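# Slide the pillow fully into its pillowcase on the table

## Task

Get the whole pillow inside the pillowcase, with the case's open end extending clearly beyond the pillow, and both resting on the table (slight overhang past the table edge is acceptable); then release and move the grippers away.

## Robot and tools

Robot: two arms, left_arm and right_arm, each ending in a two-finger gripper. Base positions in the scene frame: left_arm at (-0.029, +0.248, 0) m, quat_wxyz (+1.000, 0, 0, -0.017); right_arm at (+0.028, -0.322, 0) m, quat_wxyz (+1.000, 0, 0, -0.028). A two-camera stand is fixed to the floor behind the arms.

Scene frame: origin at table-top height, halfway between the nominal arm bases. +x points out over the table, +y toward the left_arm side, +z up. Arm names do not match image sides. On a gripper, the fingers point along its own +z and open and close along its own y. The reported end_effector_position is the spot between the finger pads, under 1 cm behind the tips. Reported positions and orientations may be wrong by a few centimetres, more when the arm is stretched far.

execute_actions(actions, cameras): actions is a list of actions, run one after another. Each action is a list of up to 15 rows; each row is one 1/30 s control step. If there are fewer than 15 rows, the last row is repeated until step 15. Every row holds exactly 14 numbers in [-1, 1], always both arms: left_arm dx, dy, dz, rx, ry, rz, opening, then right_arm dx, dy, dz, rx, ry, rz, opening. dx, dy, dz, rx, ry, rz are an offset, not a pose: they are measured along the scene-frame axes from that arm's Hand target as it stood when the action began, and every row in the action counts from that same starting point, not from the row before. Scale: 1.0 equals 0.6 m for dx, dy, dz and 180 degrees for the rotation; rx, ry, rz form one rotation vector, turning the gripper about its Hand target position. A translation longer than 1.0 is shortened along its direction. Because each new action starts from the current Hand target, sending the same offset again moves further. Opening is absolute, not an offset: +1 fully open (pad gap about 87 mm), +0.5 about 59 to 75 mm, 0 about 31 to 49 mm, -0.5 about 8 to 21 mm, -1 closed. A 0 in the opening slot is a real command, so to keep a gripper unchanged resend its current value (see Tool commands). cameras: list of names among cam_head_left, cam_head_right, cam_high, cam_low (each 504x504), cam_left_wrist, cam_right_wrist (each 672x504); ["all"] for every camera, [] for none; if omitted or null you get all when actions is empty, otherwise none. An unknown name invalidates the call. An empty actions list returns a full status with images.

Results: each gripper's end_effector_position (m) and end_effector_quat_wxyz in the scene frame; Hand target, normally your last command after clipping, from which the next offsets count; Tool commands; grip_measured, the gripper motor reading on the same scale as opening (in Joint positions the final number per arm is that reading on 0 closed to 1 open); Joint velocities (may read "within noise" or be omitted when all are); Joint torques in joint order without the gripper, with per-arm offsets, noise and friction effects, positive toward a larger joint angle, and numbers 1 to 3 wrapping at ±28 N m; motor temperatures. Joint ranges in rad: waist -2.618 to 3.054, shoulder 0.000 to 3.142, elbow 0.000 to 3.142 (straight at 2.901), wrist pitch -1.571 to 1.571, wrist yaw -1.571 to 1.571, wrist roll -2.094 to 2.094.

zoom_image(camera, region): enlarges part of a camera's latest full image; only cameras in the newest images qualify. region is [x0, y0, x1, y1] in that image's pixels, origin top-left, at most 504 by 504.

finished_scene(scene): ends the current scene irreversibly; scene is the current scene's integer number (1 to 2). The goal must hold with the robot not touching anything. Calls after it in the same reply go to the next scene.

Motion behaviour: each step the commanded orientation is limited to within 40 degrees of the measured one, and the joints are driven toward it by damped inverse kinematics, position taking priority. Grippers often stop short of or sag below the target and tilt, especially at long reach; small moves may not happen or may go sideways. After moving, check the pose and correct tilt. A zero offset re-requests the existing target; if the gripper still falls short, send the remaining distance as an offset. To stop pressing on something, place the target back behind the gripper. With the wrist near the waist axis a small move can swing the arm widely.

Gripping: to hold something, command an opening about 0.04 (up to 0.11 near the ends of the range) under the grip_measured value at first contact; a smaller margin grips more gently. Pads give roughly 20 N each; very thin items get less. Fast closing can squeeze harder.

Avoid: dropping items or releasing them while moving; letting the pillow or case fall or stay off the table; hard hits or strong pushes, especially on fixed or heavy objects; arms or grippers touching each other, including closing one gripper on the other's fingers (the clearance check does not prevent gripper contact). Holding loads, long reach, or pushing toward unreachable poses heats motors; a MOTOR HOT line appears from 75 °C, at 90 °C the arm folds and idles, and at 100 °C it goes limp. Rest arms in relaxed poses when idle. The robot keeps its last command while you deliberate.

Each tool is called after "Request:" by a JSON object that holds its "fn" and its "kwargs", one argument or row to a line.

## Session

Request:
{"fn": "execute_actions", "kwargs": {
  "actions": []
}}

Scene clock: 0.00 s.
left_arm: end_effector_position=(+0.3216, +0.1822, +0.3416) grip_measured=+1.000 end_effector_quat_wxyz=(+0.461, +0.070, +0.877, -0.114) | right_arm: end_effector_position=(+0.3858, -0.3475, +0.2519) grip_measured=+1.000 end_effector_quat_wxyz=(+0.383, -0.164, +0.894, -0.168)
Joint positions: left_arm=[-0.051 1.363 1.72 -0.95 0.196 -0.032 1] | right_arm=[0.143 1.34 1.387 -0.78 0.24 -0.383 1]
Joint velocities: within noise
Joint torques (N m): no reading
Motor temperatures (°C): left_arm=[24 31 32 26 22 23 24] | right_arm=[23 30 34 28 24 23 27]
Heat: left arm: 32 °C; right arm: 34 °C.
Hand target: left_arm +0.3216, +0.1821, +0.3488; +0.471, +0.071, +0.872, -0.114 | right_arm +0.3861, -0.3474, +0.2563; +0.388, -0.162, +0.891, -0.168
Tool commands: left_gripper/opening=+1.0 right_gripper/opening=+1.0

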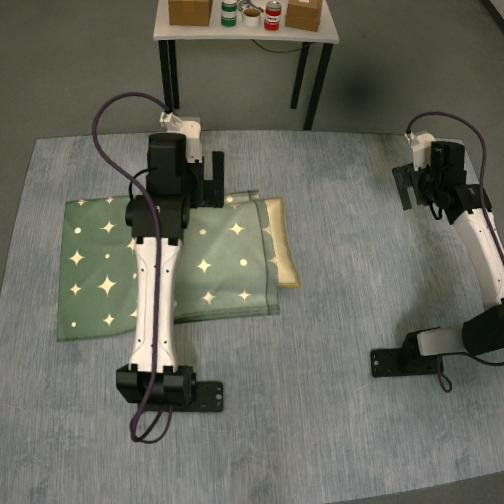

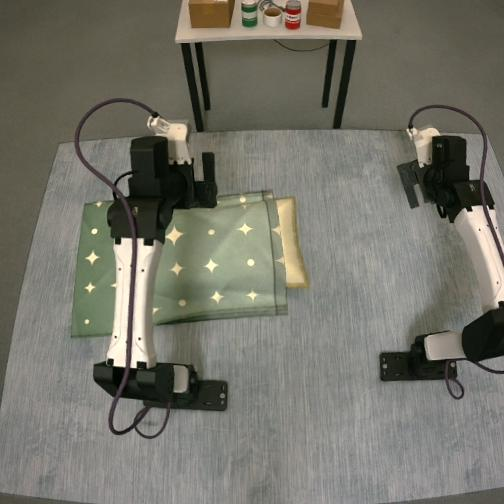

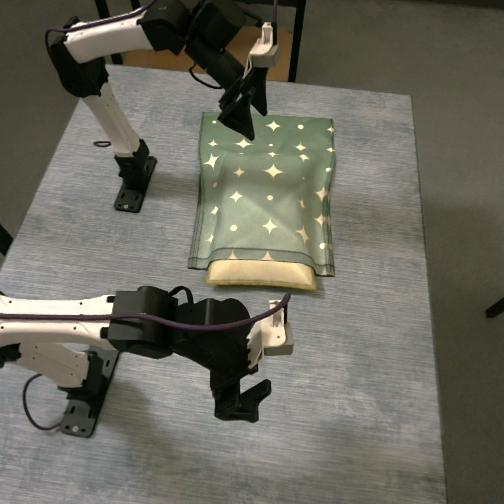

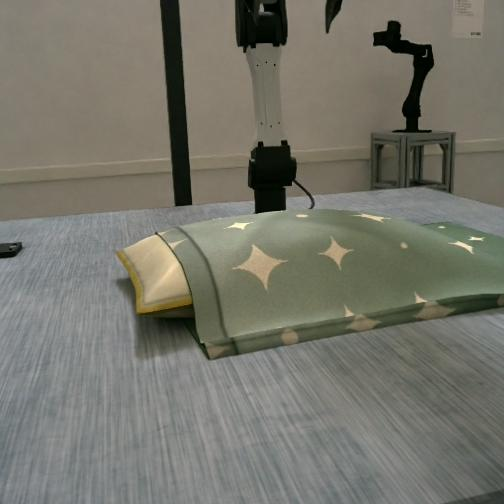

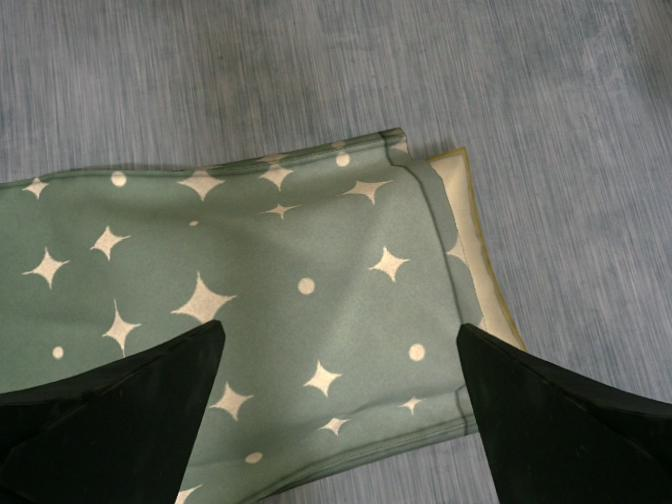

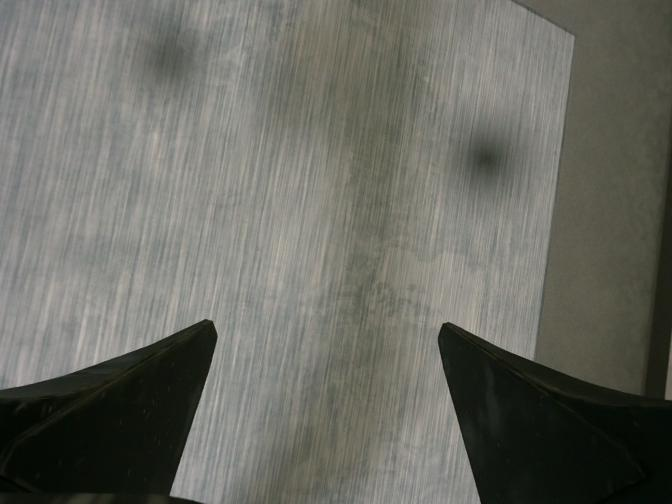

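Request:
{"fn": "execute_actions", "kwargs": {
  "actions": [
    [[-0.036,-0.042,-0.06,0.034,0.0175,-0.07,0.3,0.04,0.096,-0.038,0.025,0.006,0.047,0.3],[-0.073,-0.0845,-0.1217,0.0682,0.0351,-0.1407,0.3,0.08,0.193,-0.0757,0.0506,0.012,0.095,0.3]],
    [[-0.036,-0.042,-0.06,0.034,0.0175,-0.07,0.3,0.04,0.096,-0.038,0.025,0.006,0.047,0.3],[-0.073,-0.0845,-0.1217,0.0682,0.0351,-0.1407,0.3,0.08,0.193,-0.0757,0.0506,0.012,0.095,0.3]],
    [[-0.036,-0.042,-0.06,0.034,0.0175,-0.07,0.3,0.04,0.096,-0.038,0.025,0.006,0.047,0.3],[-0.073,-0.0845,-0.1217,0.0682,0.0351,-0.1407,0.3,0.08,0.193,-0.0757,0.0506,0.012,0.095,0.3]]
  ],
  "cameras": ["cam_left_wrist","cam_right_wrist","cam_low","cam_high"]
}}

Scene clock: 95.07 s.
left_arm: end_effector_position=(+0.1874, +0.0314, +0.1268) grip_measured=+0.300 end_effector_quat_wxyz=(+0.119, +0.692, +0.700, -0.128) | right_arm: end_effector_position=(+0.5253, -0.0011, +0.1214) grip_measured=+0.300 end_effector_quat_wxyz=(+0.403, -0.440, +0.770, +0.227)
Joint positions: left_arm=[-0.694 1.585 1.346 -1.101 0.267 0.8 0.65] | right_arm=[0.519 2.215 1.89 -0.365 -0.457 -0.357 0.65]
Joint torques (N m): left_arm=[-0.08 -6.99 7.72 0.74 0.16 0.02] | right_arm=[-0.44 -12.31 7.8 1.64 -0.33 -0.33]
Motor temperatures (°C): left_arm=[24 34 37 33 22 23 24] | right_arm=[23 32 37 32 24 23 27]
Heat: left arm: 37 °C; right arm: 37 °C.
Hand target: left_arm +0.1902, +0.0300, +0.1297; +0.123, +0.696, +0.696, -0.123 | right_arm +0.5300, +0.0001, +0.1201; +0.400, -0.444, +0.767, +0.232
Off the commanded pose: left_arm 0.004 m, 1 deg | right_arm 0.005 m, 1 deg.
Images, in order (width x height): cam_high 504x504, cam_low 504x504, cam_left_wrist 672x504, cam_right_wrist 672x504.

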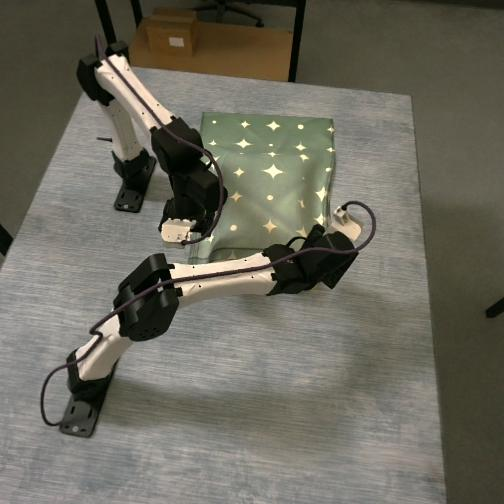

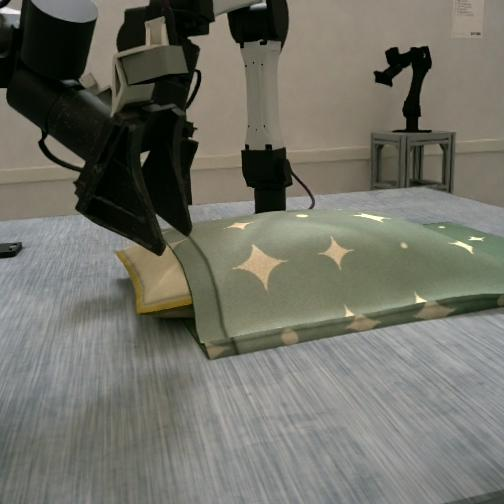

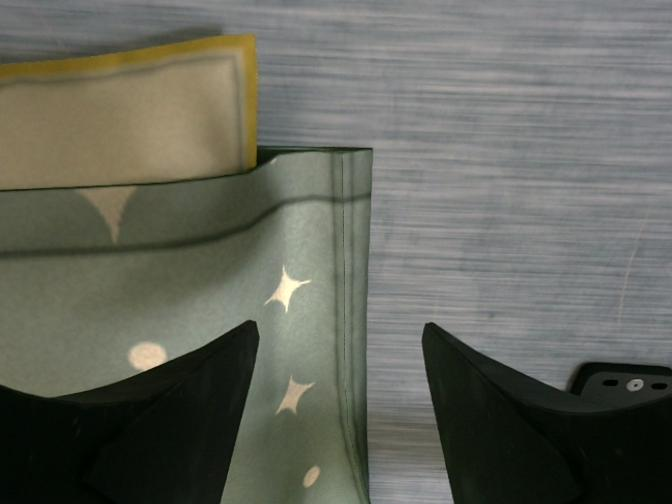

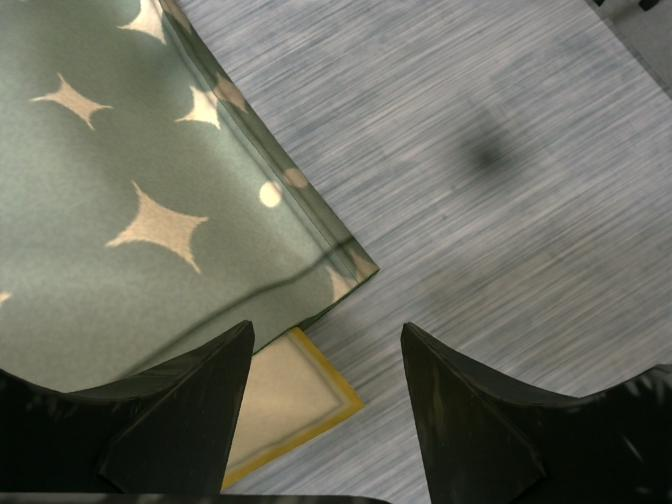

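Request:
{"fn": "execute_actions", "kwargs": {
  "actions": [
    [[-0.008,-0.02,-0.075,0,0,0,0.3,0.025,0.025,-0.06,0,0,0,0.3],[-0.0145,-0.04,-0.15,0,0,0,0.3,0.05,0.05,-0.117,0,0,0,0.3]],
    [[0,0,-0.035,0,0,0,0.3,0.007,0.014,-0.03,0,0,0,0.3],[0,0,-0.0717,0,0,0,0.3,0.0133,0.0267,-0.0667,0,0,0,0.3]]
  ],
  "cameras": ["cam_left_wrist","cam_right_wrist","cam_low"]
}}

Scene clock: 148.03 s.
left_arm: end_effector_position=(+0.1847, +0.0048, +0.0142) grip_measured=+0.300 end_effector_quat_wxyz=(+0.136, +0.696, +0.695, -0.122) | right_arm: end_effector_position=(+0.5679, +0.0428, +0.0208) grip_measured=+0.300 end_effector_quat_wxyz=(+0.408, -0.447, +0.761, +0.235)
Joint positions: left_arm=[-0.772 1.708 1.011 -0.59 0.238 0.732 0.65] | right_arm=[0.549 2.563 2.087 -0.193 -0.457 -0.344 0.65]
Joint torques (N m): left_arm=[-0.09 -4.07 3.77 1.3 0.22 -0.02] | right_arm=[0.83 -13.18 7.9 1.63 -0.01 -0.12]
Motor temperatures (°C): left_arm=[24 34 41 30 22 23 24] | right_arm=[23 40 42 34 24 23 27]
Heat: left arm: 41 °C; right arm: 42 °C.
Hand target: left_arm +0.1815, +0.0060, -0.0034; +0.123, +0.696, +0.696, -0.123 | right_arm +0.5680, +0.0461, +0.0099; +0.400, -0.444, +0.767, +0.232
Off the commanded pose: left_arm 0.018 m, 1 deg | right_arm 0.012 m, 1 deg.
Images, in order (width x height): cam_low 504x504, cam_left_wrist 672x504, cam_right_wrist 672x504.

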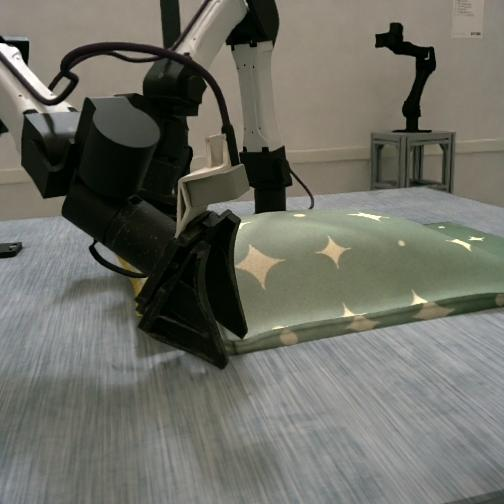

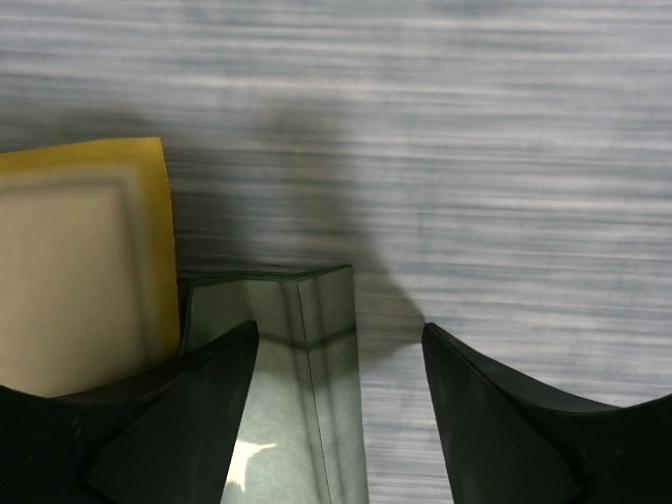

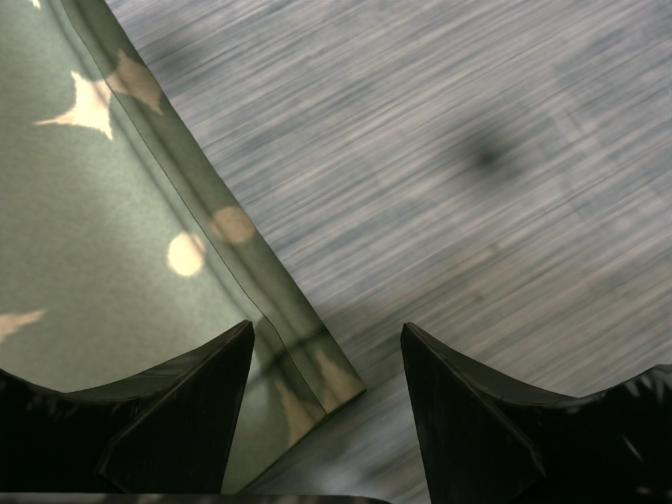

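Request:
{"fn": "execute_actions", "kwargs": {
  "actions": [
    [[0,0,0,0,0,0,0.3,0,0,-0.018,0,0,0,0.3]],
    [[0,0,0,0,0,0,0,0,0,0,0,0,0,0],[0,0,0,0,0,0,-0.15,0,0,0,0,0,0,-0.15],[0,0,0,0,0,0,-0.3,0,0,0,0,0,0,-0.3],[0,0,0,0,0,0,-0.45,0,0,0,0,0,0,-0.45],[0,0,0,0,0,0,-0.6,0,0,0,0,0,0,-0.6],[0,0,0,0,0,0,-0.7,0,0,0,0,0,0,-0.7],[0,0,0,0,0,0,-0.8,0,0,0,0,0,0,-0.8],[0,0,0,0,0,0,-0.9,0,0,0,0,0,0,-0.9],[0,0,0,0,0,0,-1,0,0,0,0,0,0,-1]]
  ],
  "cameras": ["cam_left_wrist","cam_right_wrist"]
}}

Scene clock: 179.73 s.
left_arm: end_effector_position=(+0.1988, +0.0002, +0.0149) grip_measured=-0.937 end_effector_quat_wxyz=(+0.161, +0.694, +0.694, -0.107) | right_arm: end_effector_position=(+0.5712, +0.0457, +0.0195) grip_measured=-0.999 end_effector_quat_wxyz=(+0.417, -0.447, +0.756, +0.235)
Joint positions: left_arm=[-0.768 1.712 1.011 -0.537 0.206 0.734 0.032] | right_arm=[0.551 2.573 2.087 -0.163 -0.457 -0.342 0]
Joint torques (N m): left_arm=[-0.23 -4.62 3.99 0.77 0.48 -0.11] | right_arm=[0.79 -12.9 6.61 1.64 0 -0.16]
Heat: left arm: 38 °C; right arm: 43 °C.
Hand target: left_arm +0.1815, +0.0061, -0.0033; +0.123, +0.696, +0.696, -0.123 | right_arm +0.5681, +0.0460, -0.0009; +0.400, -0.444, +0.768, +0.232
Off the commanded pose: left_arm 0.026 m, 5 deg | right_arm 0.021 m, 2 deg.

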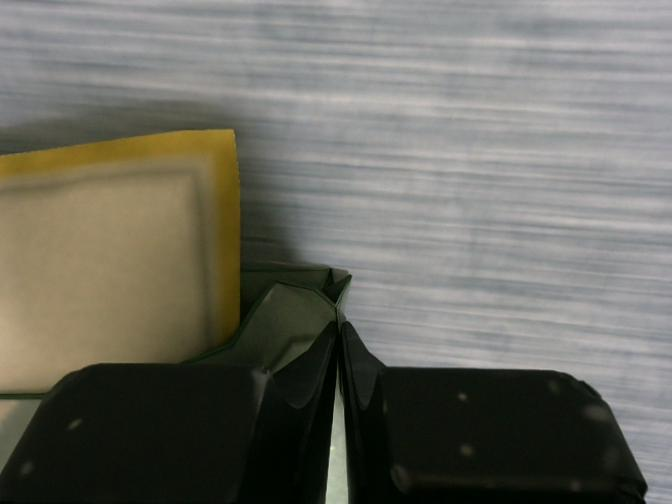

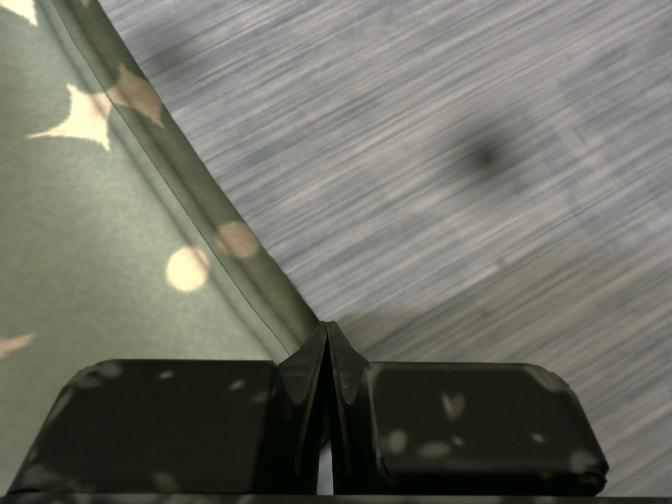

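Request:
{"fn": "execute_actions", "kwargs": {
  "actions": [
    [[0,0,0,0,0,0,-1,0,0,0.02,0,0,0,-0.5],[0,0,0,0,0,0,-1,0,0,0.045,0,0,0,0.3]],
    [[0,0,0,0,0,0,-1,-0.02,0.012,0,0,0,0,0.3]],
    [[0,0,0,0,0,0,-1,0,0,-0.03,0,0,0,0.3],[0,0,0,0,0,0,-1,0,0,-0.065,0,0,0,0.3]]
  ],
  "cameras": ["cam_right_wrist"]
}}

Scene clock: 199.73 s.
left_arm: end_effector_position=(+0.1988, +0.0002, +0.0149) grip_measured=-0.937 end_effector_quat_wxyz=(+0.161, +0.694, +0.694, -0.107) | right_arm: end_effector_position=(+0.5718, +0.0571, +0.0186) grip_measured=+0.300 end_effector_quat_wxyz=(+0.438, -0.445, +0.745, +0.235)
Joint positions: left_arm=[-0.768 1.712 1.011 -0.537 0.206 0.734 0.032] | right_arm=[0.569 2.573 2.048 -0.069 -0.441 -0.327 0.65]
Joint torques (N m): left_arm=[-0.28 -4.63 4.1 0.75 0.47 -0.11] | right_arm=[1.1 -14.26 3.88 1.42 0.03 -0.16]
Motor temperatures (°C): left_arm=[24 33 37 30 23 23 25] | right_arm=[23 45 40 34 24 23 27]
Heat: left arm: 37 °C; right arm: 45 °C.
Hand target: left_arm +0.1815, +0.0061, -0.0033; +0.123, +0.696, +0.696, -0.123 | right_arm +0.5560, +0.0533, -0.0131; +0.400, -0.444, +0.768, +0.232
Off the commanded pose: left_arm 0.026 m, 5 deg | right_arm 0.036 m, 5 deg.

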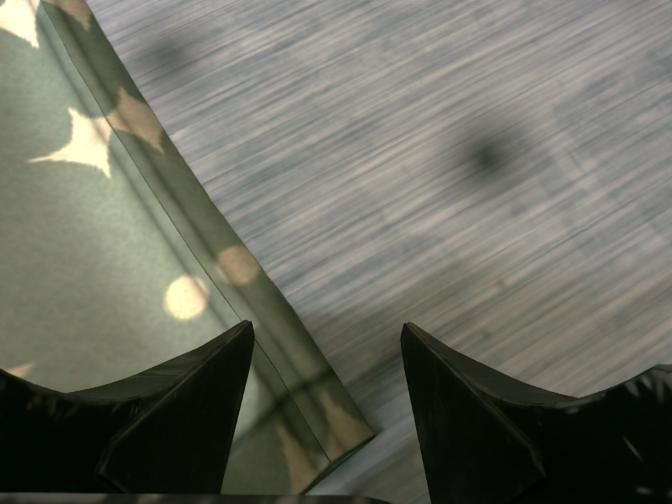

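Request:
{"fn": "execute_actions", "kwargs": {
  "actions": [
    [[0,0,0,0,0,0,-1,0,0,0.05,0,0,0,0.3],[0,0,0,0,0,0,-1,0.008,-0.02,0.09,-0.096,0.056,0,0.3]],
    [[0,0,0,0,0,0,-1,0.01,-0.012,-0.02,0,0,0,0.3]]
  ],
  "cameras": ["cam_right_wrist"]
}}

Scene clock: 242.57 s.
left_arm: end_effector_position=(+0.1988, +0.0002, +0.0149) grip_measured=-0.937 end_effector_quat_wxyz=(+0.161, +0.694, +0.694, -0.107) | right_arm: end_effector_position=(+0.5610, +0.0399, +0.0341) grip_measured=+0.300 end_effector_quat_wxyz=(+0.320, -0.465, +0.809, +0.164)
Joint positions: left_arm=[-0.768 1.712 1.011 -0.537 0.206 0.734 0.032] | right_arm=[0.594 2.845 2.84 -0.884 -0.301 -0.397 0.65]
Joint torques (N m): left_arm=[-0.36 -4.63 4.12 0.76 0.5 -0.11] | right_arm=[-0.53 -14.86 7.73 1.48 0.03 -0.33]
Heat: left arm: 36 °C; right arm: 49 °C.
Hand target: left_arm +0.1815, +0.0061, -0.0033; +0.123, +0.696, +0.696, -0.123 | right_arm +0.5668, +0.0341, +0.0291; +0.260, -0.477, +0.826, +0.152
Off the commanded pose: left_arm 0.026 m, 5 deg | right_arm 0.010 m, 7 deg.
elbow stopped short (right arm): the move would have taken joint 3 (elbow) straighter than the controller allows.

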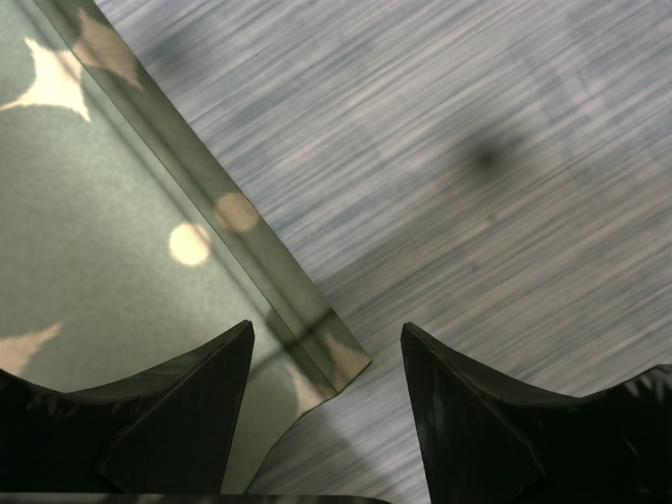

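Request:
{"fn": "execute_actions", "kwargs": {
  "actions": [
    [[0,0,0,0,0,0,-1,0,0,-0.03,0,0,0,0.3],[0,0,0,0,0,0,-1,-0.003,0.003,-0.062,0,0,0,0.3]],
    [[0,0,0,0,0,0,-1,0,0,0,0,0,0,0.3]]
  ],
  "cameras": ["cam_right_wrist"]
}}

Scene clock: 251.47 s.
left_arm: end_effector_position=(+0.1988, +0.0002, +0.0149) grip_measured=-0.937 end_effector_quat_wxyz=(+0.161, +0.694, +0.694, -0.107) | right_arm: end_effector_position=(+0.5650, +0.0418, +0.0188) grip_measured=+0.300 end_effector_quat_wxyz=(+0.321, -0.468, +0.807, +0.163)
Joint positions: left_arm=[-0.768 1.712 1.011 -0.537 0.206 0.734 0.032] | right_arm=[0.594 2.884 2.856 -0.861 -0.3 -0.404 0.65]
Joint torques (N m): left_arm=[-0.28 -4.68 4 0.75 0.48 -0.07] | right_arm=[-0.1 -12.59 6.54 1.43 0.03 -0.31]
Heat: left arm: 36 °C; right arm: 48 °C.
Hand target: left_arm +0.1815, +0.0061, -0.0033; +0.123, +0.696, +0.696, -0.123 | right_arm +0.5650, +0.0359, -0.0083; +0.260, -0.477, +0.826, +0.152
Off the commanded pose: left_arm 0.026 m, 5 deg | right_arm 0.028 m, 8 deg.
elbow stopped short (right arm): the move would have taken joint 3 (elbow) straighter than the controller allows.

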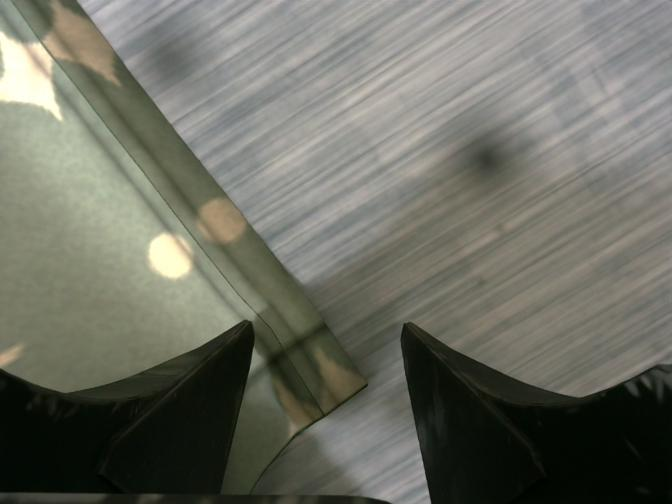

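Request:
{"fn": "execute_actions", "kwargs": {
  "actions": [
    [[0,0,0,0,0,0,-1,0,0,-0.008,0,0,0,0.2],[0,0,0,0,0,0,-1,0,0,-0.012,0,0,0,0.05],[0,0,0,0,0,0,-1,0,0,-0.012,0,0,0,-0.1],[0,0,0,0,0,0,-1,0,0,-0.012,0,0,0,-0.25],[0,0,0,0,0,0,-1,0,0,-0.012,0,0,0,-0.4],[0,0,0,0,0,0,-1,0,0,-0.012,0,0,0,-0.55],[0,0,0,0,0,0,-1,0,0,-0.012,0,0,0,-0.7],[0,0,0,0,0,0,-1,0,0,-0.012,0,0,0,-0.8],[0,0,0,0,0,0,-1,0,0,-0.012,0,0,0,-0.9],[0,0,0,0,0,0,-1,0,0,-0.012,0,0,0,-1]]
  ],
  "cameras": ["cam_right_wrist"]
}}

Scene clock: 261.13 s.
left_arm: end_effector_position=(+0.1988, +0.0002, +0.0149) grip_measured=-0.937 end_effector_quat_wxyz=(+0.161, +0.694, +0.694, -0.107) | right_arm: end_effector_position=(+0.5592, +0.0503, +0.0189) grip_measured=-0.943 end_effector_quat_wxyz=(+0.319, -0.474, +0.801, +0.178)
Joint positions: left_arm=[-0.768 1.712 1.011 -0.537 0.206 0.734 0.032] | right_arm=[0.602 2.885 2.856 -0.858 -0.329 -0.403 0.029]
Joint torques (N m): left_arm=[-0.39 -4.66 4.1 0.77 0.47 -0.11] | right_arm=[-0.88 -11.51 6.54 1.4 0.32 -0.33]
Heat: left arm: 36 °C; right arm: 47 °C.
Hand target: left_arm +0.1815, +0.0061, -0.0033; +0.123, +0.696, +0.696, -0.123 | right_arm +0.5650, +0.0359, -0.0154; +0.260, -0.477, +0.826, +0.152
Off the commanded pose: left_arm 0.026 m, 5 deg | right_arm 0.038 m, 8 deg.
elbow stopped short (right arm): the move would have taken joint 3 (elbow) straighter than the controller allows.

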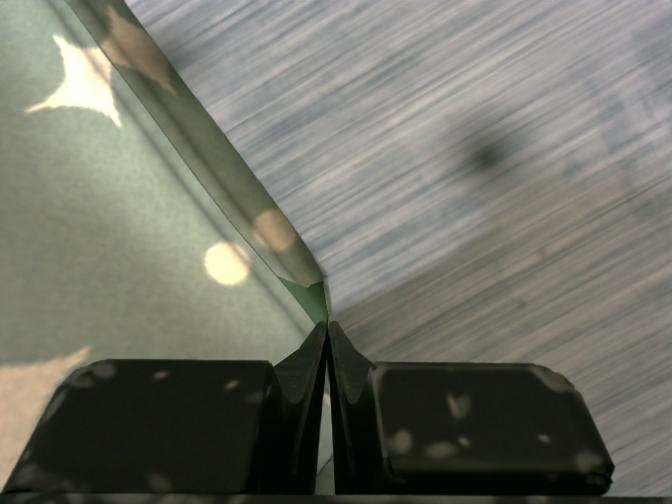

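Request:
{"fn": "execute_actions", "kwargs": {
  "actions": [
    [[0,0,0.03,0,0,0,-1,0,0,0.04,0.015,-0.009,0,-1],[-0.01,-0.005,0.07,0,0,0,-1,-0.015,-0.01,0.08,0.035,-0.02,0,-1],[-0.02,-0.01,0.11,0,0,0,-1,-0.03,-0.015,0.12,0.07,-0.04,0,-1]],
    [[-0.02,-0.01,0.06,0,0,0,-1,-0.035,-0.01,0.06,0.035,-0.02,0,-1],[-0.045,-0.017,0.12,0,0,0,-1,-0.065,-0.022,0.12,0.07,-0.04,0,-1]],
    [[-0.02,-0.01,0.06,0,0,0,-1,-0.035,-0.01,0.06,0.035,-0.02,0,-1],[-0.045,-0.017,0.12,0,0,0,-1,-0.065,-0.022,0.12,0.07,-0.04,0,-1]]
  ],
  "cameras": ["cam_high","cam_head_left"]
}}

Scene clock: 283.33 s.
left_arm: end_effector_position=(+0.1181, -0.0197, +0.2002) grip_measured=-0.937 end_effector_quat_wxyz=(+0.124, +0.699, +0.694, -0.121) | right_arm: end_effector_position=(+0.4556, -0.0031, +0.1812) grip_measured=-0.945 end_effector_quat_wxyz=(+0.458, -0.425, +0.708, +0.328)
Joint positions: left_arm=[-1.002 1.581 1.632 -1.317 0.171 0.514 0.032] | right_arm=[0.508 1.88 1.452 -0.049 -0.651 -0.223 0.027]
Joint torques (N m): left_arm=[-0.25 -6.61 8.98 0.62 0.2 -0.16] | right_arm=[-0.06 -14.31 5.68 2.46 -0.01 -0.24]
Heat: left arm: 36 °C; right arm: 45 °C.
Hand target: left_arm +0.1155, -0.0205, +0.2067; +0.123, +0.696, +0.696, -0.123 | right_arm +0.4690, +0.0005, +0.2005; +0.547, -0.388, +0.670, +0.319
Off the commanded pose: left_arm 0.007 m, 0 deg | right_arm 0.024 m, 12 deg.
elbow stopped short (right arm): the move would have taken joint 3 (elbow) straighter than the controller allows.
Images, in order (width x height): cam_head_left 504x504, cam_high 504x504.

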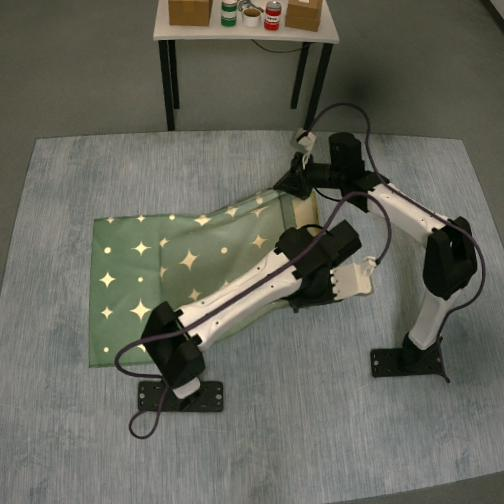

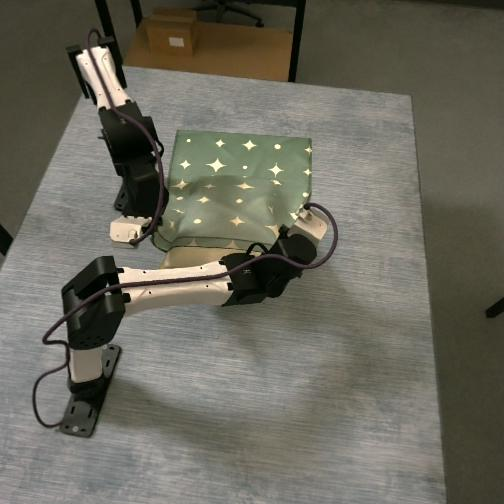

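Request:
{"fn": "execute_actions", "kwargs": {
  "actions": [
    [[0,0.02,0.05,0,0,0,-1,0,0.02,0.06,0.035,-0.02,0,-1],[0,0.05,0.105,0,0,0,-1,-0.01,0.05,0.12,0.07,-0.04,0,-1]],
    [[0,0.05,0.05,0,0,0,-1,-0.005,0.04,0.06,0.035,-0.02,0,-1],[0,0.11,0.105,0,0,0,-1,-0.01,0.08,0.12,0.07,-0.04,0,-1]],
    [[0,0.06,0.01,0,0,0,-1,-0.005,0.04,0.01,0,0,0,-1],[0,0.12,0.03,0,0,0,-1,-0.01,0.08,0.03,0,0,0,-1]],
    [[0,0.06,0.02,0,0,0,-1,0,0.03,0,0,0,0,-1],[0,0.14,0.03,0,0,0,-1,0,0.07,0.01,0,0,0,-1]]
  ],
  "cameras": ["cam_high","cam_low","cam_left_wrist"]
}}

Scene clock: 299.30 s.
left_arm: end_effector_position=(+0.1109, +0.2281, +0.3680) grip_measured=-0.940 end_effector_quat_wxyz=(+0.402, +0.596, +0.682, +0.133) | right_arm: end_effector_position=(+0.4406, +0.1709, +0.3477) grip_measured=-0.947 end_effector_quat_wxyz=(+0.671, -0.310, +0.529, +0.416)
Joint positions: left_arm=[-0.336 0.875 1.764 -1.586 0.023 1.056 0.03] | right_arm=[0.845 2.066 1.745 0.582 -0.286 0.099 0.027]
Joint torques (N m): left_arm=[0.83 3.15 3.48 1.83 -0.05 -0.03] | right_arm=[-0.42 -11.6 9.28 2.13 0.38 -0.35]
Heat: left arm: 38 °C; right arm: 45 °C.
Hand target: left_arm +0.1156, +0.2316, +0.3687; +0.158, +0.688, +0.701, -0.096 | right_arm +0.4511, +0.1685, +0.3684; +0.697, -0.296, +0.511, +0.407
Off the commanded pose: left_arm 0.006 m, 45 deg; orientation clipped | right_arm 0.023 m, 4 deg.
joint read past its limit (left arm) — joint 4 (wrist pitch), lower limit.
joint sent to its limit (left arm) — joint 4 (wrist pitch), lower limit. The joint targets are off in orientation, not in position.

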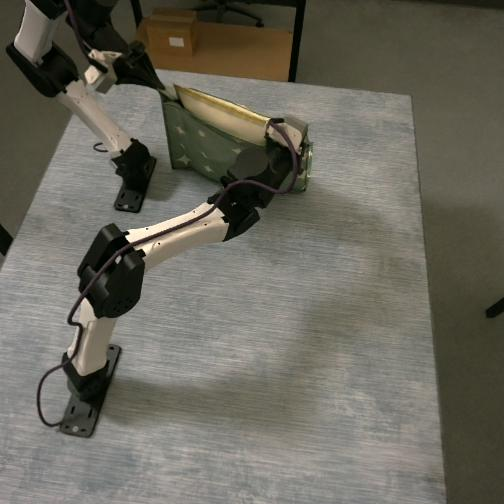

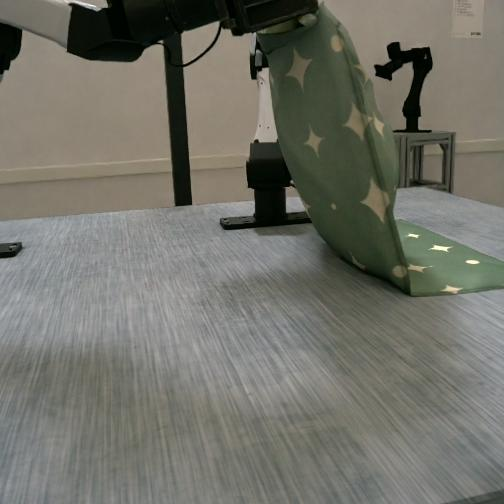

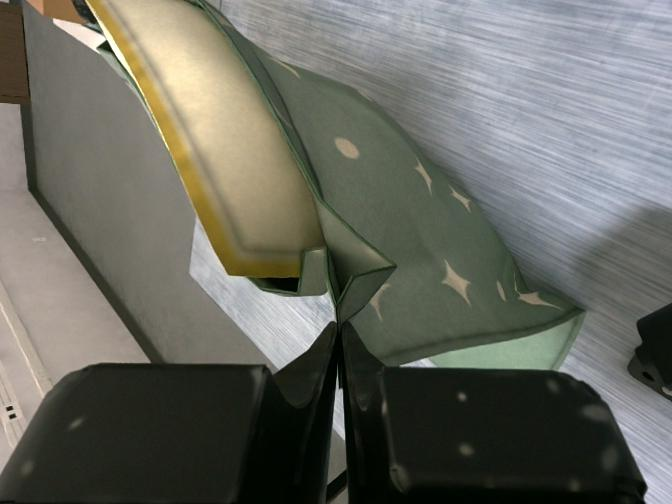

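Request:
{"fn": "execute_actions", "kwargs": {
  "actions": [
    [[0,0,-0.035,0,0,0,-1,0,0,-0.035,0,0,0,-1],[0,0,-0.07,0,0,0,-1,0,0,-0.07,0,0,0,-1],[0,0,-0.07,0,0,0,-1,0,0,-0.07,0,0,0,-1],[0,0,-0.07,0,0,0,-1,0,0,-0.07,0,0,0,-1],[0,0,-0.07,0,0,0,-1,0,0,-0.07,0,0,0,-1],[0,0,-0.07,0,0,0,-1,0,0,-0.07,0,0,0,-1],[0,0,-0.07,0,0,0,-1,0,0,-0.07,0,0,0,-1],[0,0,0,0,0,0,-1,0,0,0,0,0,0,-1]],
    [[0,0,-0.035,0,0,0,-1,0,0,-0.035,0,0,0,-1],[0,0,-0.07,0,0,0,-1,0,0,-0.07,0,0,0,-1],[0,0,-0.07,0,0,0,-1,0,0,-0.07,0,0,0,-1],[0,0,-0.07,0,0,0,-1,0,0,-0.07,0,0,0,-1],[0,0,-0.07,0,0,0,-1,0,0,-0.07,0,0,0,-1],[0,0,-0.07,0,0,0,-1,0,0,-0.07,0,0,0,-1],[0,0,-0.07,0,0,0,-1,0,0,-0.07,0,0,0,-1],[0,0,0,0,0,0,-1,0,0,0,0,0,0,-1]],
    [[0,0,-0.035,0,0,0,-1,0,0,-0.035,0,0,0,-1],[0,0,-0.07,0,0,0,-1,0,0,-0.07,0,0,0,-1],[0,0,-0.07,0,0,0,-1,0,0,-0.07,0,0,0,-1],[0,0,-0.07,0,0,0,-1,0,0,-0.07,0,0,0,-1],[0,0,-0.07,0,0,0,-1,0,0,-0.07,0,0,0,-1],[0,0,-0.07,0,0,0,-1,0,0,-0.07,0,0,0,-1],[0,0,-0.07,0,0,0,-1,0,0,-0.07,0,0,0,-1],[0,0,0,0,0,0,-1,0,0,0,0,0,0,-1]]
  ],
  "cameras": ["cam_high","cam_low","cam_left_wrist"]
}}

Scene clock: 317.10 s.
left_arm: end_effector_position=(+0.1136, +0.2306, +0.3592) grip_measured=-0.940 end_effector_quat_wxyz=(+0.386, +0.608, +0.681, +0.135) | right_arm: end_effector_position=(+0.4453, +0.1747, +0.3348) grip_measured=-0.947 end_effector_quat_wxyz=(+0.669, -0.311, +0.534, +0.413)
Joint positions: left_arm=[-0.252 0.873 1.73 -1.587 0.079 1.137 0.03] | right_arm=[0.845 2.092 1.745 0.597 -0.282 0.097 0.027]
Joint torques (N m): left_arm=[-0.28 2.76 6.23 1.79 0.02 -0.13] | right_arm=[-0.38 -14.75 8.96 2 0.35 -0.33]
Heat: left arm: 37 °C; right arm: 44 °C.
Hand target: left_arm +0.1155, +0.2316, +0.3687; +0.158, +0.688, +0.701, -0.096 | right_arm +0.4510, +0.1684, +0.3686; +0.697, -0.296, +0.511, +0.407
Off the commanded pose: left_arm 0.010 m, 39 deg | right_arm 0.035 m, 5 deg.
joint read past its limit (left arm) — joint 4 (wrist pitch), lower limit.
joint sent to its limit (left arm) — joint 4 (wrist pitch), lower limit. The joint targets are off in orientation, not in position.

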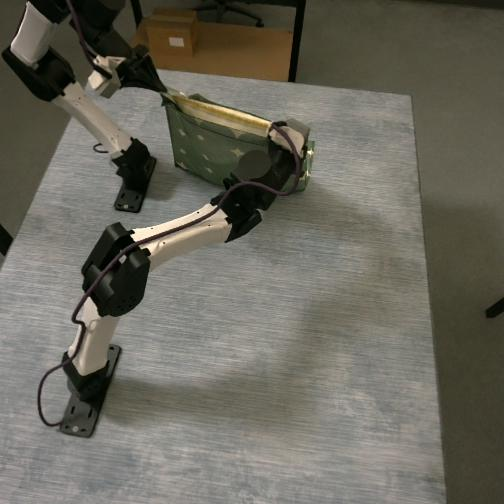

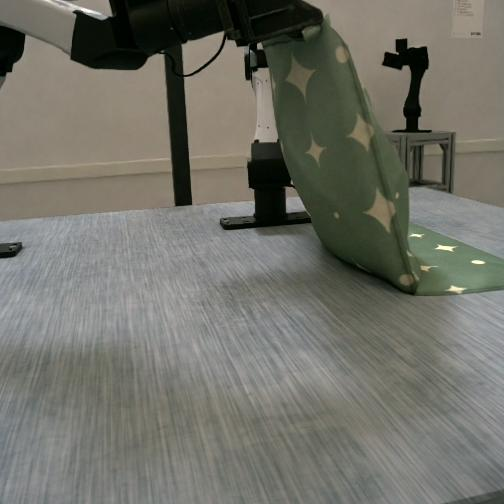

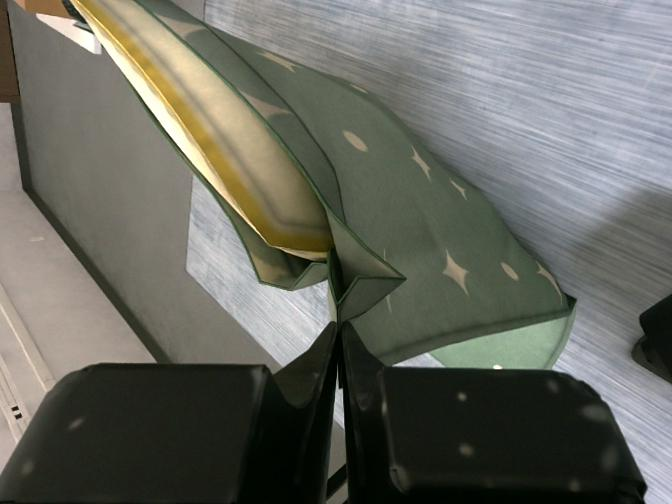

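Request:
{"fn": "execute_actions", "kwargs": {
  "actions": [
    [[0,0.01,0.04,0,0,0,-1,0,0.01,0.045,0,0,0,-1],[0,0.02,0.08,0,0,0,-1,0,0.02,0.09,0,0,0,-1]],
    [[0,0,-0.04,0,0,0,-1,0,0,-0.04,0,0,0,-1],[0,0,-0.08,0,0,0,-1,0,0,-0.08,0,0,0,-1],[0,0,-0.08,0,0,0,-1,0,0,-0.08,0,0,0,-1],[0,0,-0.08,0,0,0,-1,0,0,-0.08,0,0,0,-1],[0,0,-0.08,0,0,0,-1,0,0,-0.08,0,0,0,-1],[0,0,-0.08,0,0,0,-1,0,0,-0.08,0,0,0,-1],[0,0,-0.08,0,0,0,-1,0,0,-0.08,0,0,0,-1],[0,0,0,0,0,0,-1,0,0,0,0,0,0,-1]],
    [[0,0,-0.04,0,0,0,-1,0,0,-0.04,0,0,0,-1],[0,0,-0.08,0,0,0,-1,0,0,-0.08,0,0,0,-1],[0,0,-0.08,0,0,0,-1,0,0,-0.08,0,0,0,-1],[0,0,-0.08,0,0,0,-1,0,0,-0.08,0,0,0,-1],[0,0,-0.08,0,0,0,-1,0,0,-0.08,0,0,0,-1],[0,0,-0.08,0,0,0,-1,0,0,-0.08,0,0,0,-1],[0,0,-0.08,0,0,0,-1,0,0,-0.08,0,0,0,-1],[0,0,0,0,0,0,-1,0,0,0,0,0,0,-1]],
    [[0,0,-0.04,0,0,0,-1,0,0,-0.04,0,0,0,-1],[0,0,-0.08,0,0,0,-1,0,0,-0.08,0,0,0,-1],[0,0,-0.08,0,0,0,-1,0,0,-0.08,0,0,0,-1],[0,0,-0.08,0,0,0,-1,0,0,-0.08,0,0,0,-1],[0,0,-0.08,0,0,0,-1,0,0,-0.08,0,0,0,-1],[0,0,-0.08,0,0,0,-1,0,0,-0.08,0,0,0,-1],[0,0,-0.08,0,0,0,-1,0,0,-0.08,0,0,0,-1],[0,0,0,0,0,0,-1,0,0,0,0,0,0,-1]]
  ],
  "cameras": ["cam_high","cam_low","cam_left_wrist"]
}}

Scene clock: 337.97 s.
left_arm: end_effector_position=(+0.1122, +0.2428, +0.4072) grip_measured=-0.943 end_effector_quat_wxyz=(+0.431, +0.584, +0.661, +0.191) | right_arm: end_effector_position=(+0.4465, +0.1808, +0.4030) grip_measured=-0.947 end_effector_quat_wxyz=(+0.678, -0.306, +0.527, +0.410)
Joint positions: left_arm=[-0.236 0.907 1.911 -1.594 0.031 1.161 0.028] | right_arm=[0.857 2.122 2.041 0.35 -0.259 0.089 0.027]
Joint torques (N m): left_arm=[-0.23 3.84 5.11 2.04 -0.01 -0.12] | right_arm=[0.16 -12.49 8.8 2.03 0.28 -0.3]
Heat: left arm: 37 °C; right arm: 46 °C.
Hand target: left_arm +0.1155, +0.2436, +0.4167; +0.205, +0.679, +0.703, -0.052 | right_arm +0.4510, +0.1805, +0.4225; +0.697, -0.296, +0.511, +0.407
Off the commanded pose: left_arm 0.010 m, 40 deg; orientation clipped at the end of an earlier action of this call | right_arm 0.020 m, 3 deg.
joint read past its limit (left arm) — joint 4 (wrist pitch), lower limit.
joint sent to its limit (left arm) — joint 4 (wrist pitch), lower limit. The joint targets are off in orientation, not in position.

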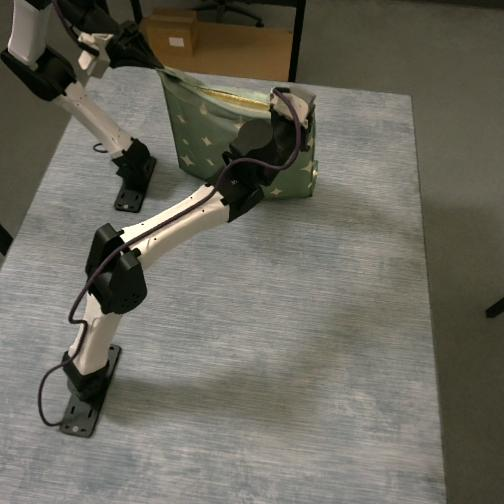

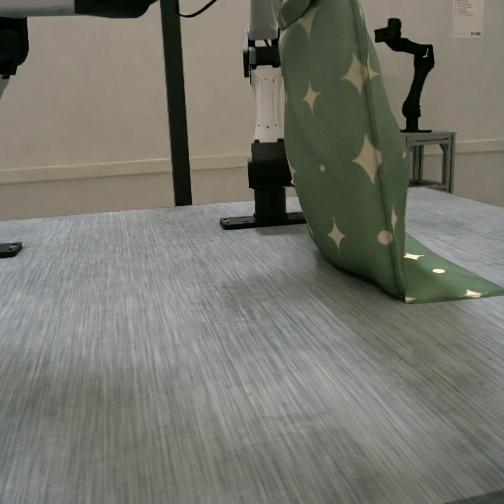

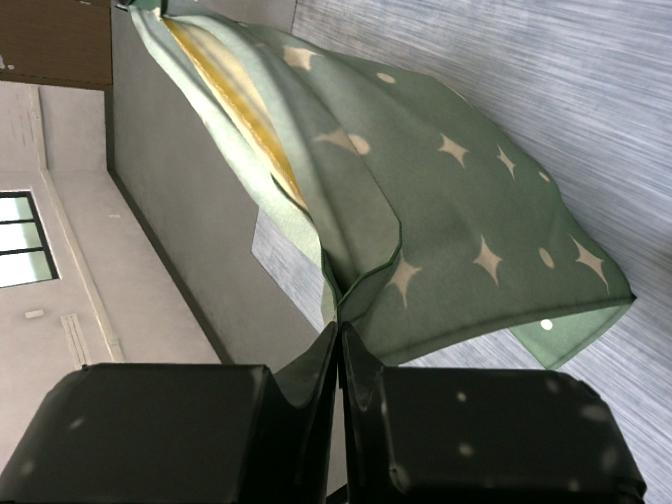

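Request:
{"fn": "execute_actions", "kwargs": {
  "actions": [
    [[0,0.01,0.035,0,0,0,-1,0,0.01,0.035,0,0,0,-1],[0,0.02,0.07,0,0,0,-1,0,0.02,0.07,0,0,0,-1]],
    [[0,0,-0.04,0,0,0,-1,0,0,-0.04,0,0,0,-1],[0,0,-0.08,0,0,0,-1,0,0,-0.08,0,0,0,-1],[0,0,-0.08,0,0,0,-1,0,0,-0.08,0,0,0,-1],[0,0,-0.08,0,0,0,-1,0,0,-0.08,0,0,0,-1],[0,0,-0.08,0,0,0,-1,0,0,-0.08,0,0,0,-1],[0,0,-0.08,0,0,0,-1,0,0,-0.08,0,0,0,-1],[0,0,-0.08,0,0,0,-1,0,0,-0.08,0,0,0,-1],[0,0,0,0,0,0,-1,0,0,0,0,0,0,-1]],
    [[0,0,-0.04,0,0,0,-1,0,0,-0.04,0,0,0,-1],[0,0,-0.08,0,0,0,-1,0,0,-0.08,0,0,0,-1],[0,0,-0.08,0,0,0,-1,0,0,-0.08,0,0,0,-1],[0,0,-0.08,0,0,0,-1,0,0,-0.08,0,0,0,-1],[0,0,-0.08,0,0,0,-1,0,0,-0.08,0,0,0,-1],[0,0,-0.08,0,0,0,-1,0,0,-0.08,0,0,0,-1],[0,0,-0.08,0,0,0,-1,0,0,-0.08,0,0,0,-1],[0,0,0,0,0,0,-1,0,0,0,0,0,0,-1]],
    [[0,0,-0.04,0,0,0,-1,0,0,-0.04,0,0,0,-1],[0,0,-0.08,0,0,0,-1,0,0,-0.08,0,0,0,-1],[0,0,-0.08,0,0,0,-1,0,0,-0.08,0,0,0,-1],[0,0,-0.08,0,0,0,-1,0,0,-0.08,0,0,0,-1],[0,0,-0.08,0,0,0,-1,0,0,-0.08,0,0,0,-1],[0,0,-0.08,0,0,0,-1,0,0,-0.08,0,0,0,-1],[0,0,-0.08,0,0,0,-1,0,0,-0.08,0,0,0,-1],[0,0,0,0,0,0,-1,0,0,0,0,0,0,-1]]
  ],
  "cameras": ["cam_high","cam_low","cam_left_wrist"]
}}

Scene clock: 359.37 s.
left_arm: end_effector_position=(+0.1111, +0.2555, +0.4499) grip_measured=-0.944 end_effector_quat_wxyz=(+0.462, +0.560, +0.642, +0.246) | right_arm: end_effector_position=(+0.4457, +0.1914, +0.4499) grip_measured=-0.947 end_effector_quat_wxyz=(+0.685, -0.304, +0.520, +0.410)
Joint positions: left_arm=[-0.22 0.955 2.081 -1.596 -0.023 1.195 0.028] | right_arm=[0.875 2.238 2.406 0.118 -0.239 0.081 0.027]
Joint torques (N m): left_arm=[-0.32 4.53 4.44 2.11 -0.02 -0.09] | right_arm=[0.12 -12.4 8.23 2 0.26 -0.27]
Motor temperatures (°C): left_arm=[24 31 36 36 22 23 26] | right_arm=[23 45 44 38 24 23 28]
Heat: left arm: 36 °C; right arm: 45 °C.
Hand target: left_arm +0.1156, +0.2556, +0.4587; +0.252, +0.666, +0.702, -0.003 (not the last commanded pose) | right_arm +0.4510, +0.1924, +0.4646; +0.697, -0.296, +0.511, +0.407
Off the commanded pose: left_arm 0.010 m, 41 deg; orientation clipped at the end of an earlier action of this call | right_arm 0.016 m, 2 deg.
joint read past its limit (left arm) — joint 4 (wrist pitch), lower limit.
joint sent to its limit (left arm) — joint 4 (wrist pitch), lower limit. The joint targets are off in orientation, not in position.

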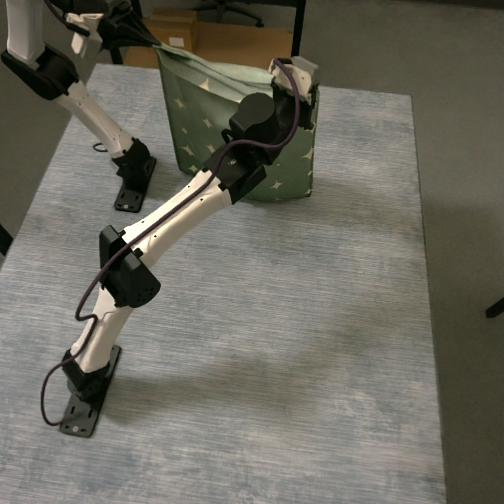

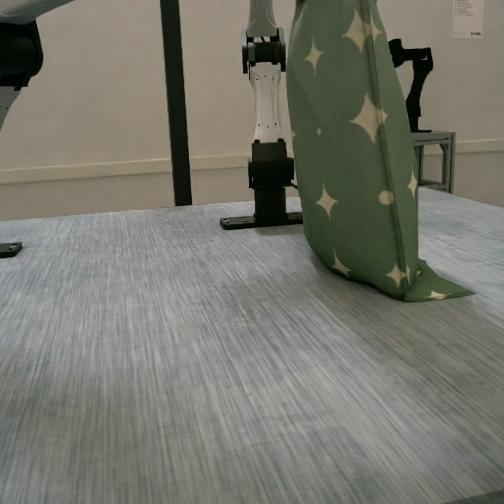

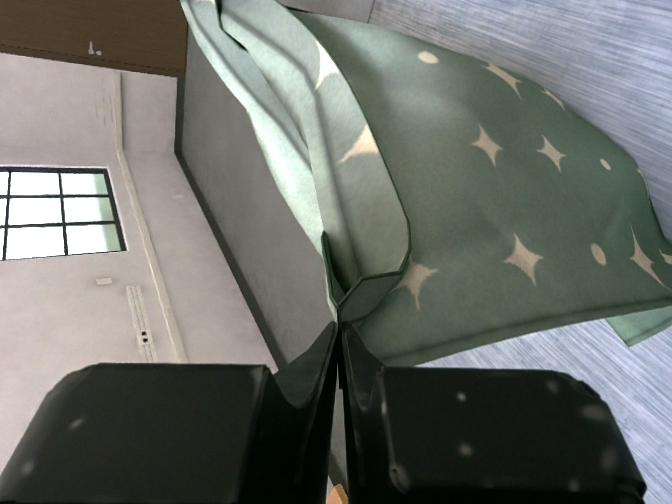

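Request:
{"fn": "zoom_image", "kwargs": {
  "camera": "cam_high",
  "region": [130, 30, 350, 220]
}}

Request:
{"fn": "zoom_image", "kwargs": {
  "camera": "cam_left_wrist",
  "region": [160, 0, 500, 400]
}}

Scaled by 2.291 from the camera's image (finer frame: 720x720).

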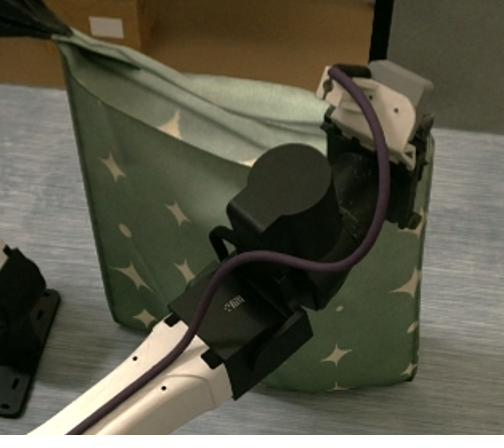

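Scaled by 1.260 from the camera's image (finer frame: 960x720).

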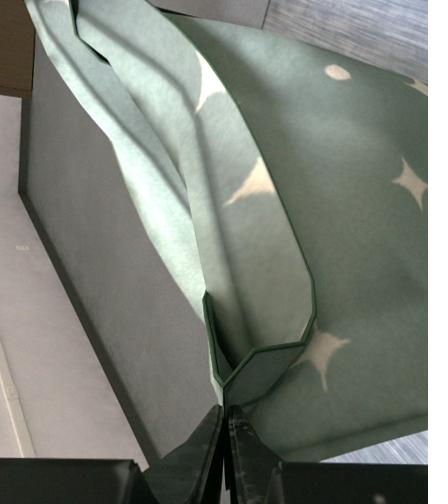

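Request:
{"fn": "execute_actions", "kwargs": {
  "actions": [
    [[0,-0.04,-0.055,0,0,0,-1,0.003,-0.035,-0.055,-0.03,0.016,0,-1],[0,-0.085,-0.119,0,0,0,-1,0.007,-0.076,-0.119,-0.058,0.033,0,-1]],
    [[0,-0.04,-0.06,0,0.027,-0.009,-1,0.003,-0.038,-0.06,-0.03,0.016,0,-1],[0,-0.085,-0.119,0,0.054,-0.018,-1,0.007,-0.076,-0.119,-0.058,0.033,0,-1]],
    [[0,-0.04,-0.06,0,0.027,-0.009,-1,0.003,-0.038,-0.06,-0.03,0.016,0,-1],[0,-0.085,-0.119,0,0.054,-0.018,-1,0.007,-0.076,-0.119,-0.058,0.033,0,-1]]
  ],
  "cameras": ["cam_high","cam_low","cam_head_left"]
}}

Scene clock: 429.50 s.
left_arm: end_effector_position=(+0.1231, +0.1017, +0.2422) grip_measured=-0.944 end_effector_quat_wxyz=(+0.153, +0.693, +0.695, -0.116) | right_arm: end_effector_position=(+0.4680, +0.0565, +0.2275) grip_measured=-0.947 end_effector_quat_wxyz=(+0.483, -0.401, +0.722, +0.292)
Joint positions: left_arm=[-0.663 1.284 1.56 -1.555 0.255 0.832 0.028] | right_arm=[0.65 1.975 1.747 -0.18 -0.422 -0.14 0.027]
Joint torques (N m): left_arm=[-0.13 -4.19 6.05 0.69 0.35 -0.14] | right_arm=[0.25 -16.13 5.38 2.21 -0.16 -0.36]
Heat: left arm: 39 °C; right arm: 48 °C.
Hand target: left_arm +0.1156, +0.1026, +0.2446; +0.130, +0.695, +0.696, -0.129 | right_arm +0.4637, +0.0557, +0.2504; +0.505, -0.406, +0.702, +0.295
Off the commanded pose: left_arm 0.008 m, 3 deg | right_arm 0.023 m, 3 deg.
joint sent to its limit (left arm) — joint 4 (wrist pitch), lower limit. The joint targets still meet the commanded pose.
Images, in order (width x height): cam_head_left 504x504, cam_high 504x504, cam_low 504x504.

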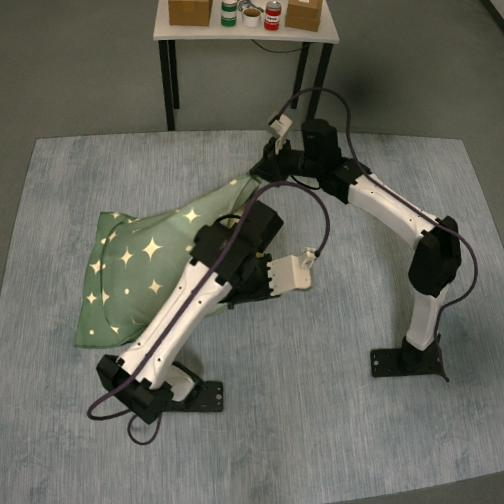

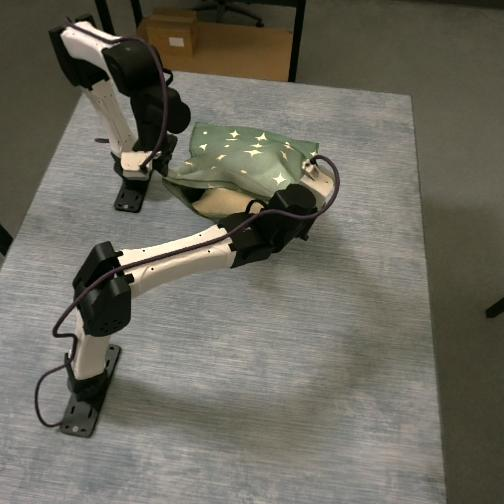

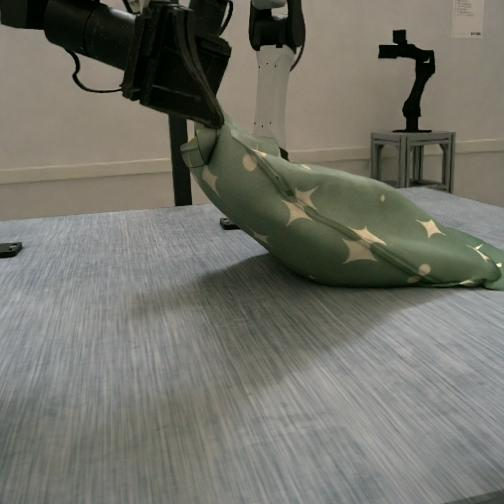

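Request:
{"fn": "zoom_image", "kwargs": {
  "camera": "cam_high",
  "region": [140, 90, 350, 270]
}}

Scaled by 2.400 from the camera's image (finer frame: 720x720).

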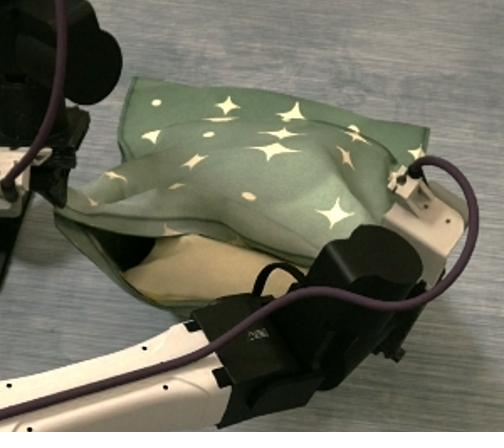

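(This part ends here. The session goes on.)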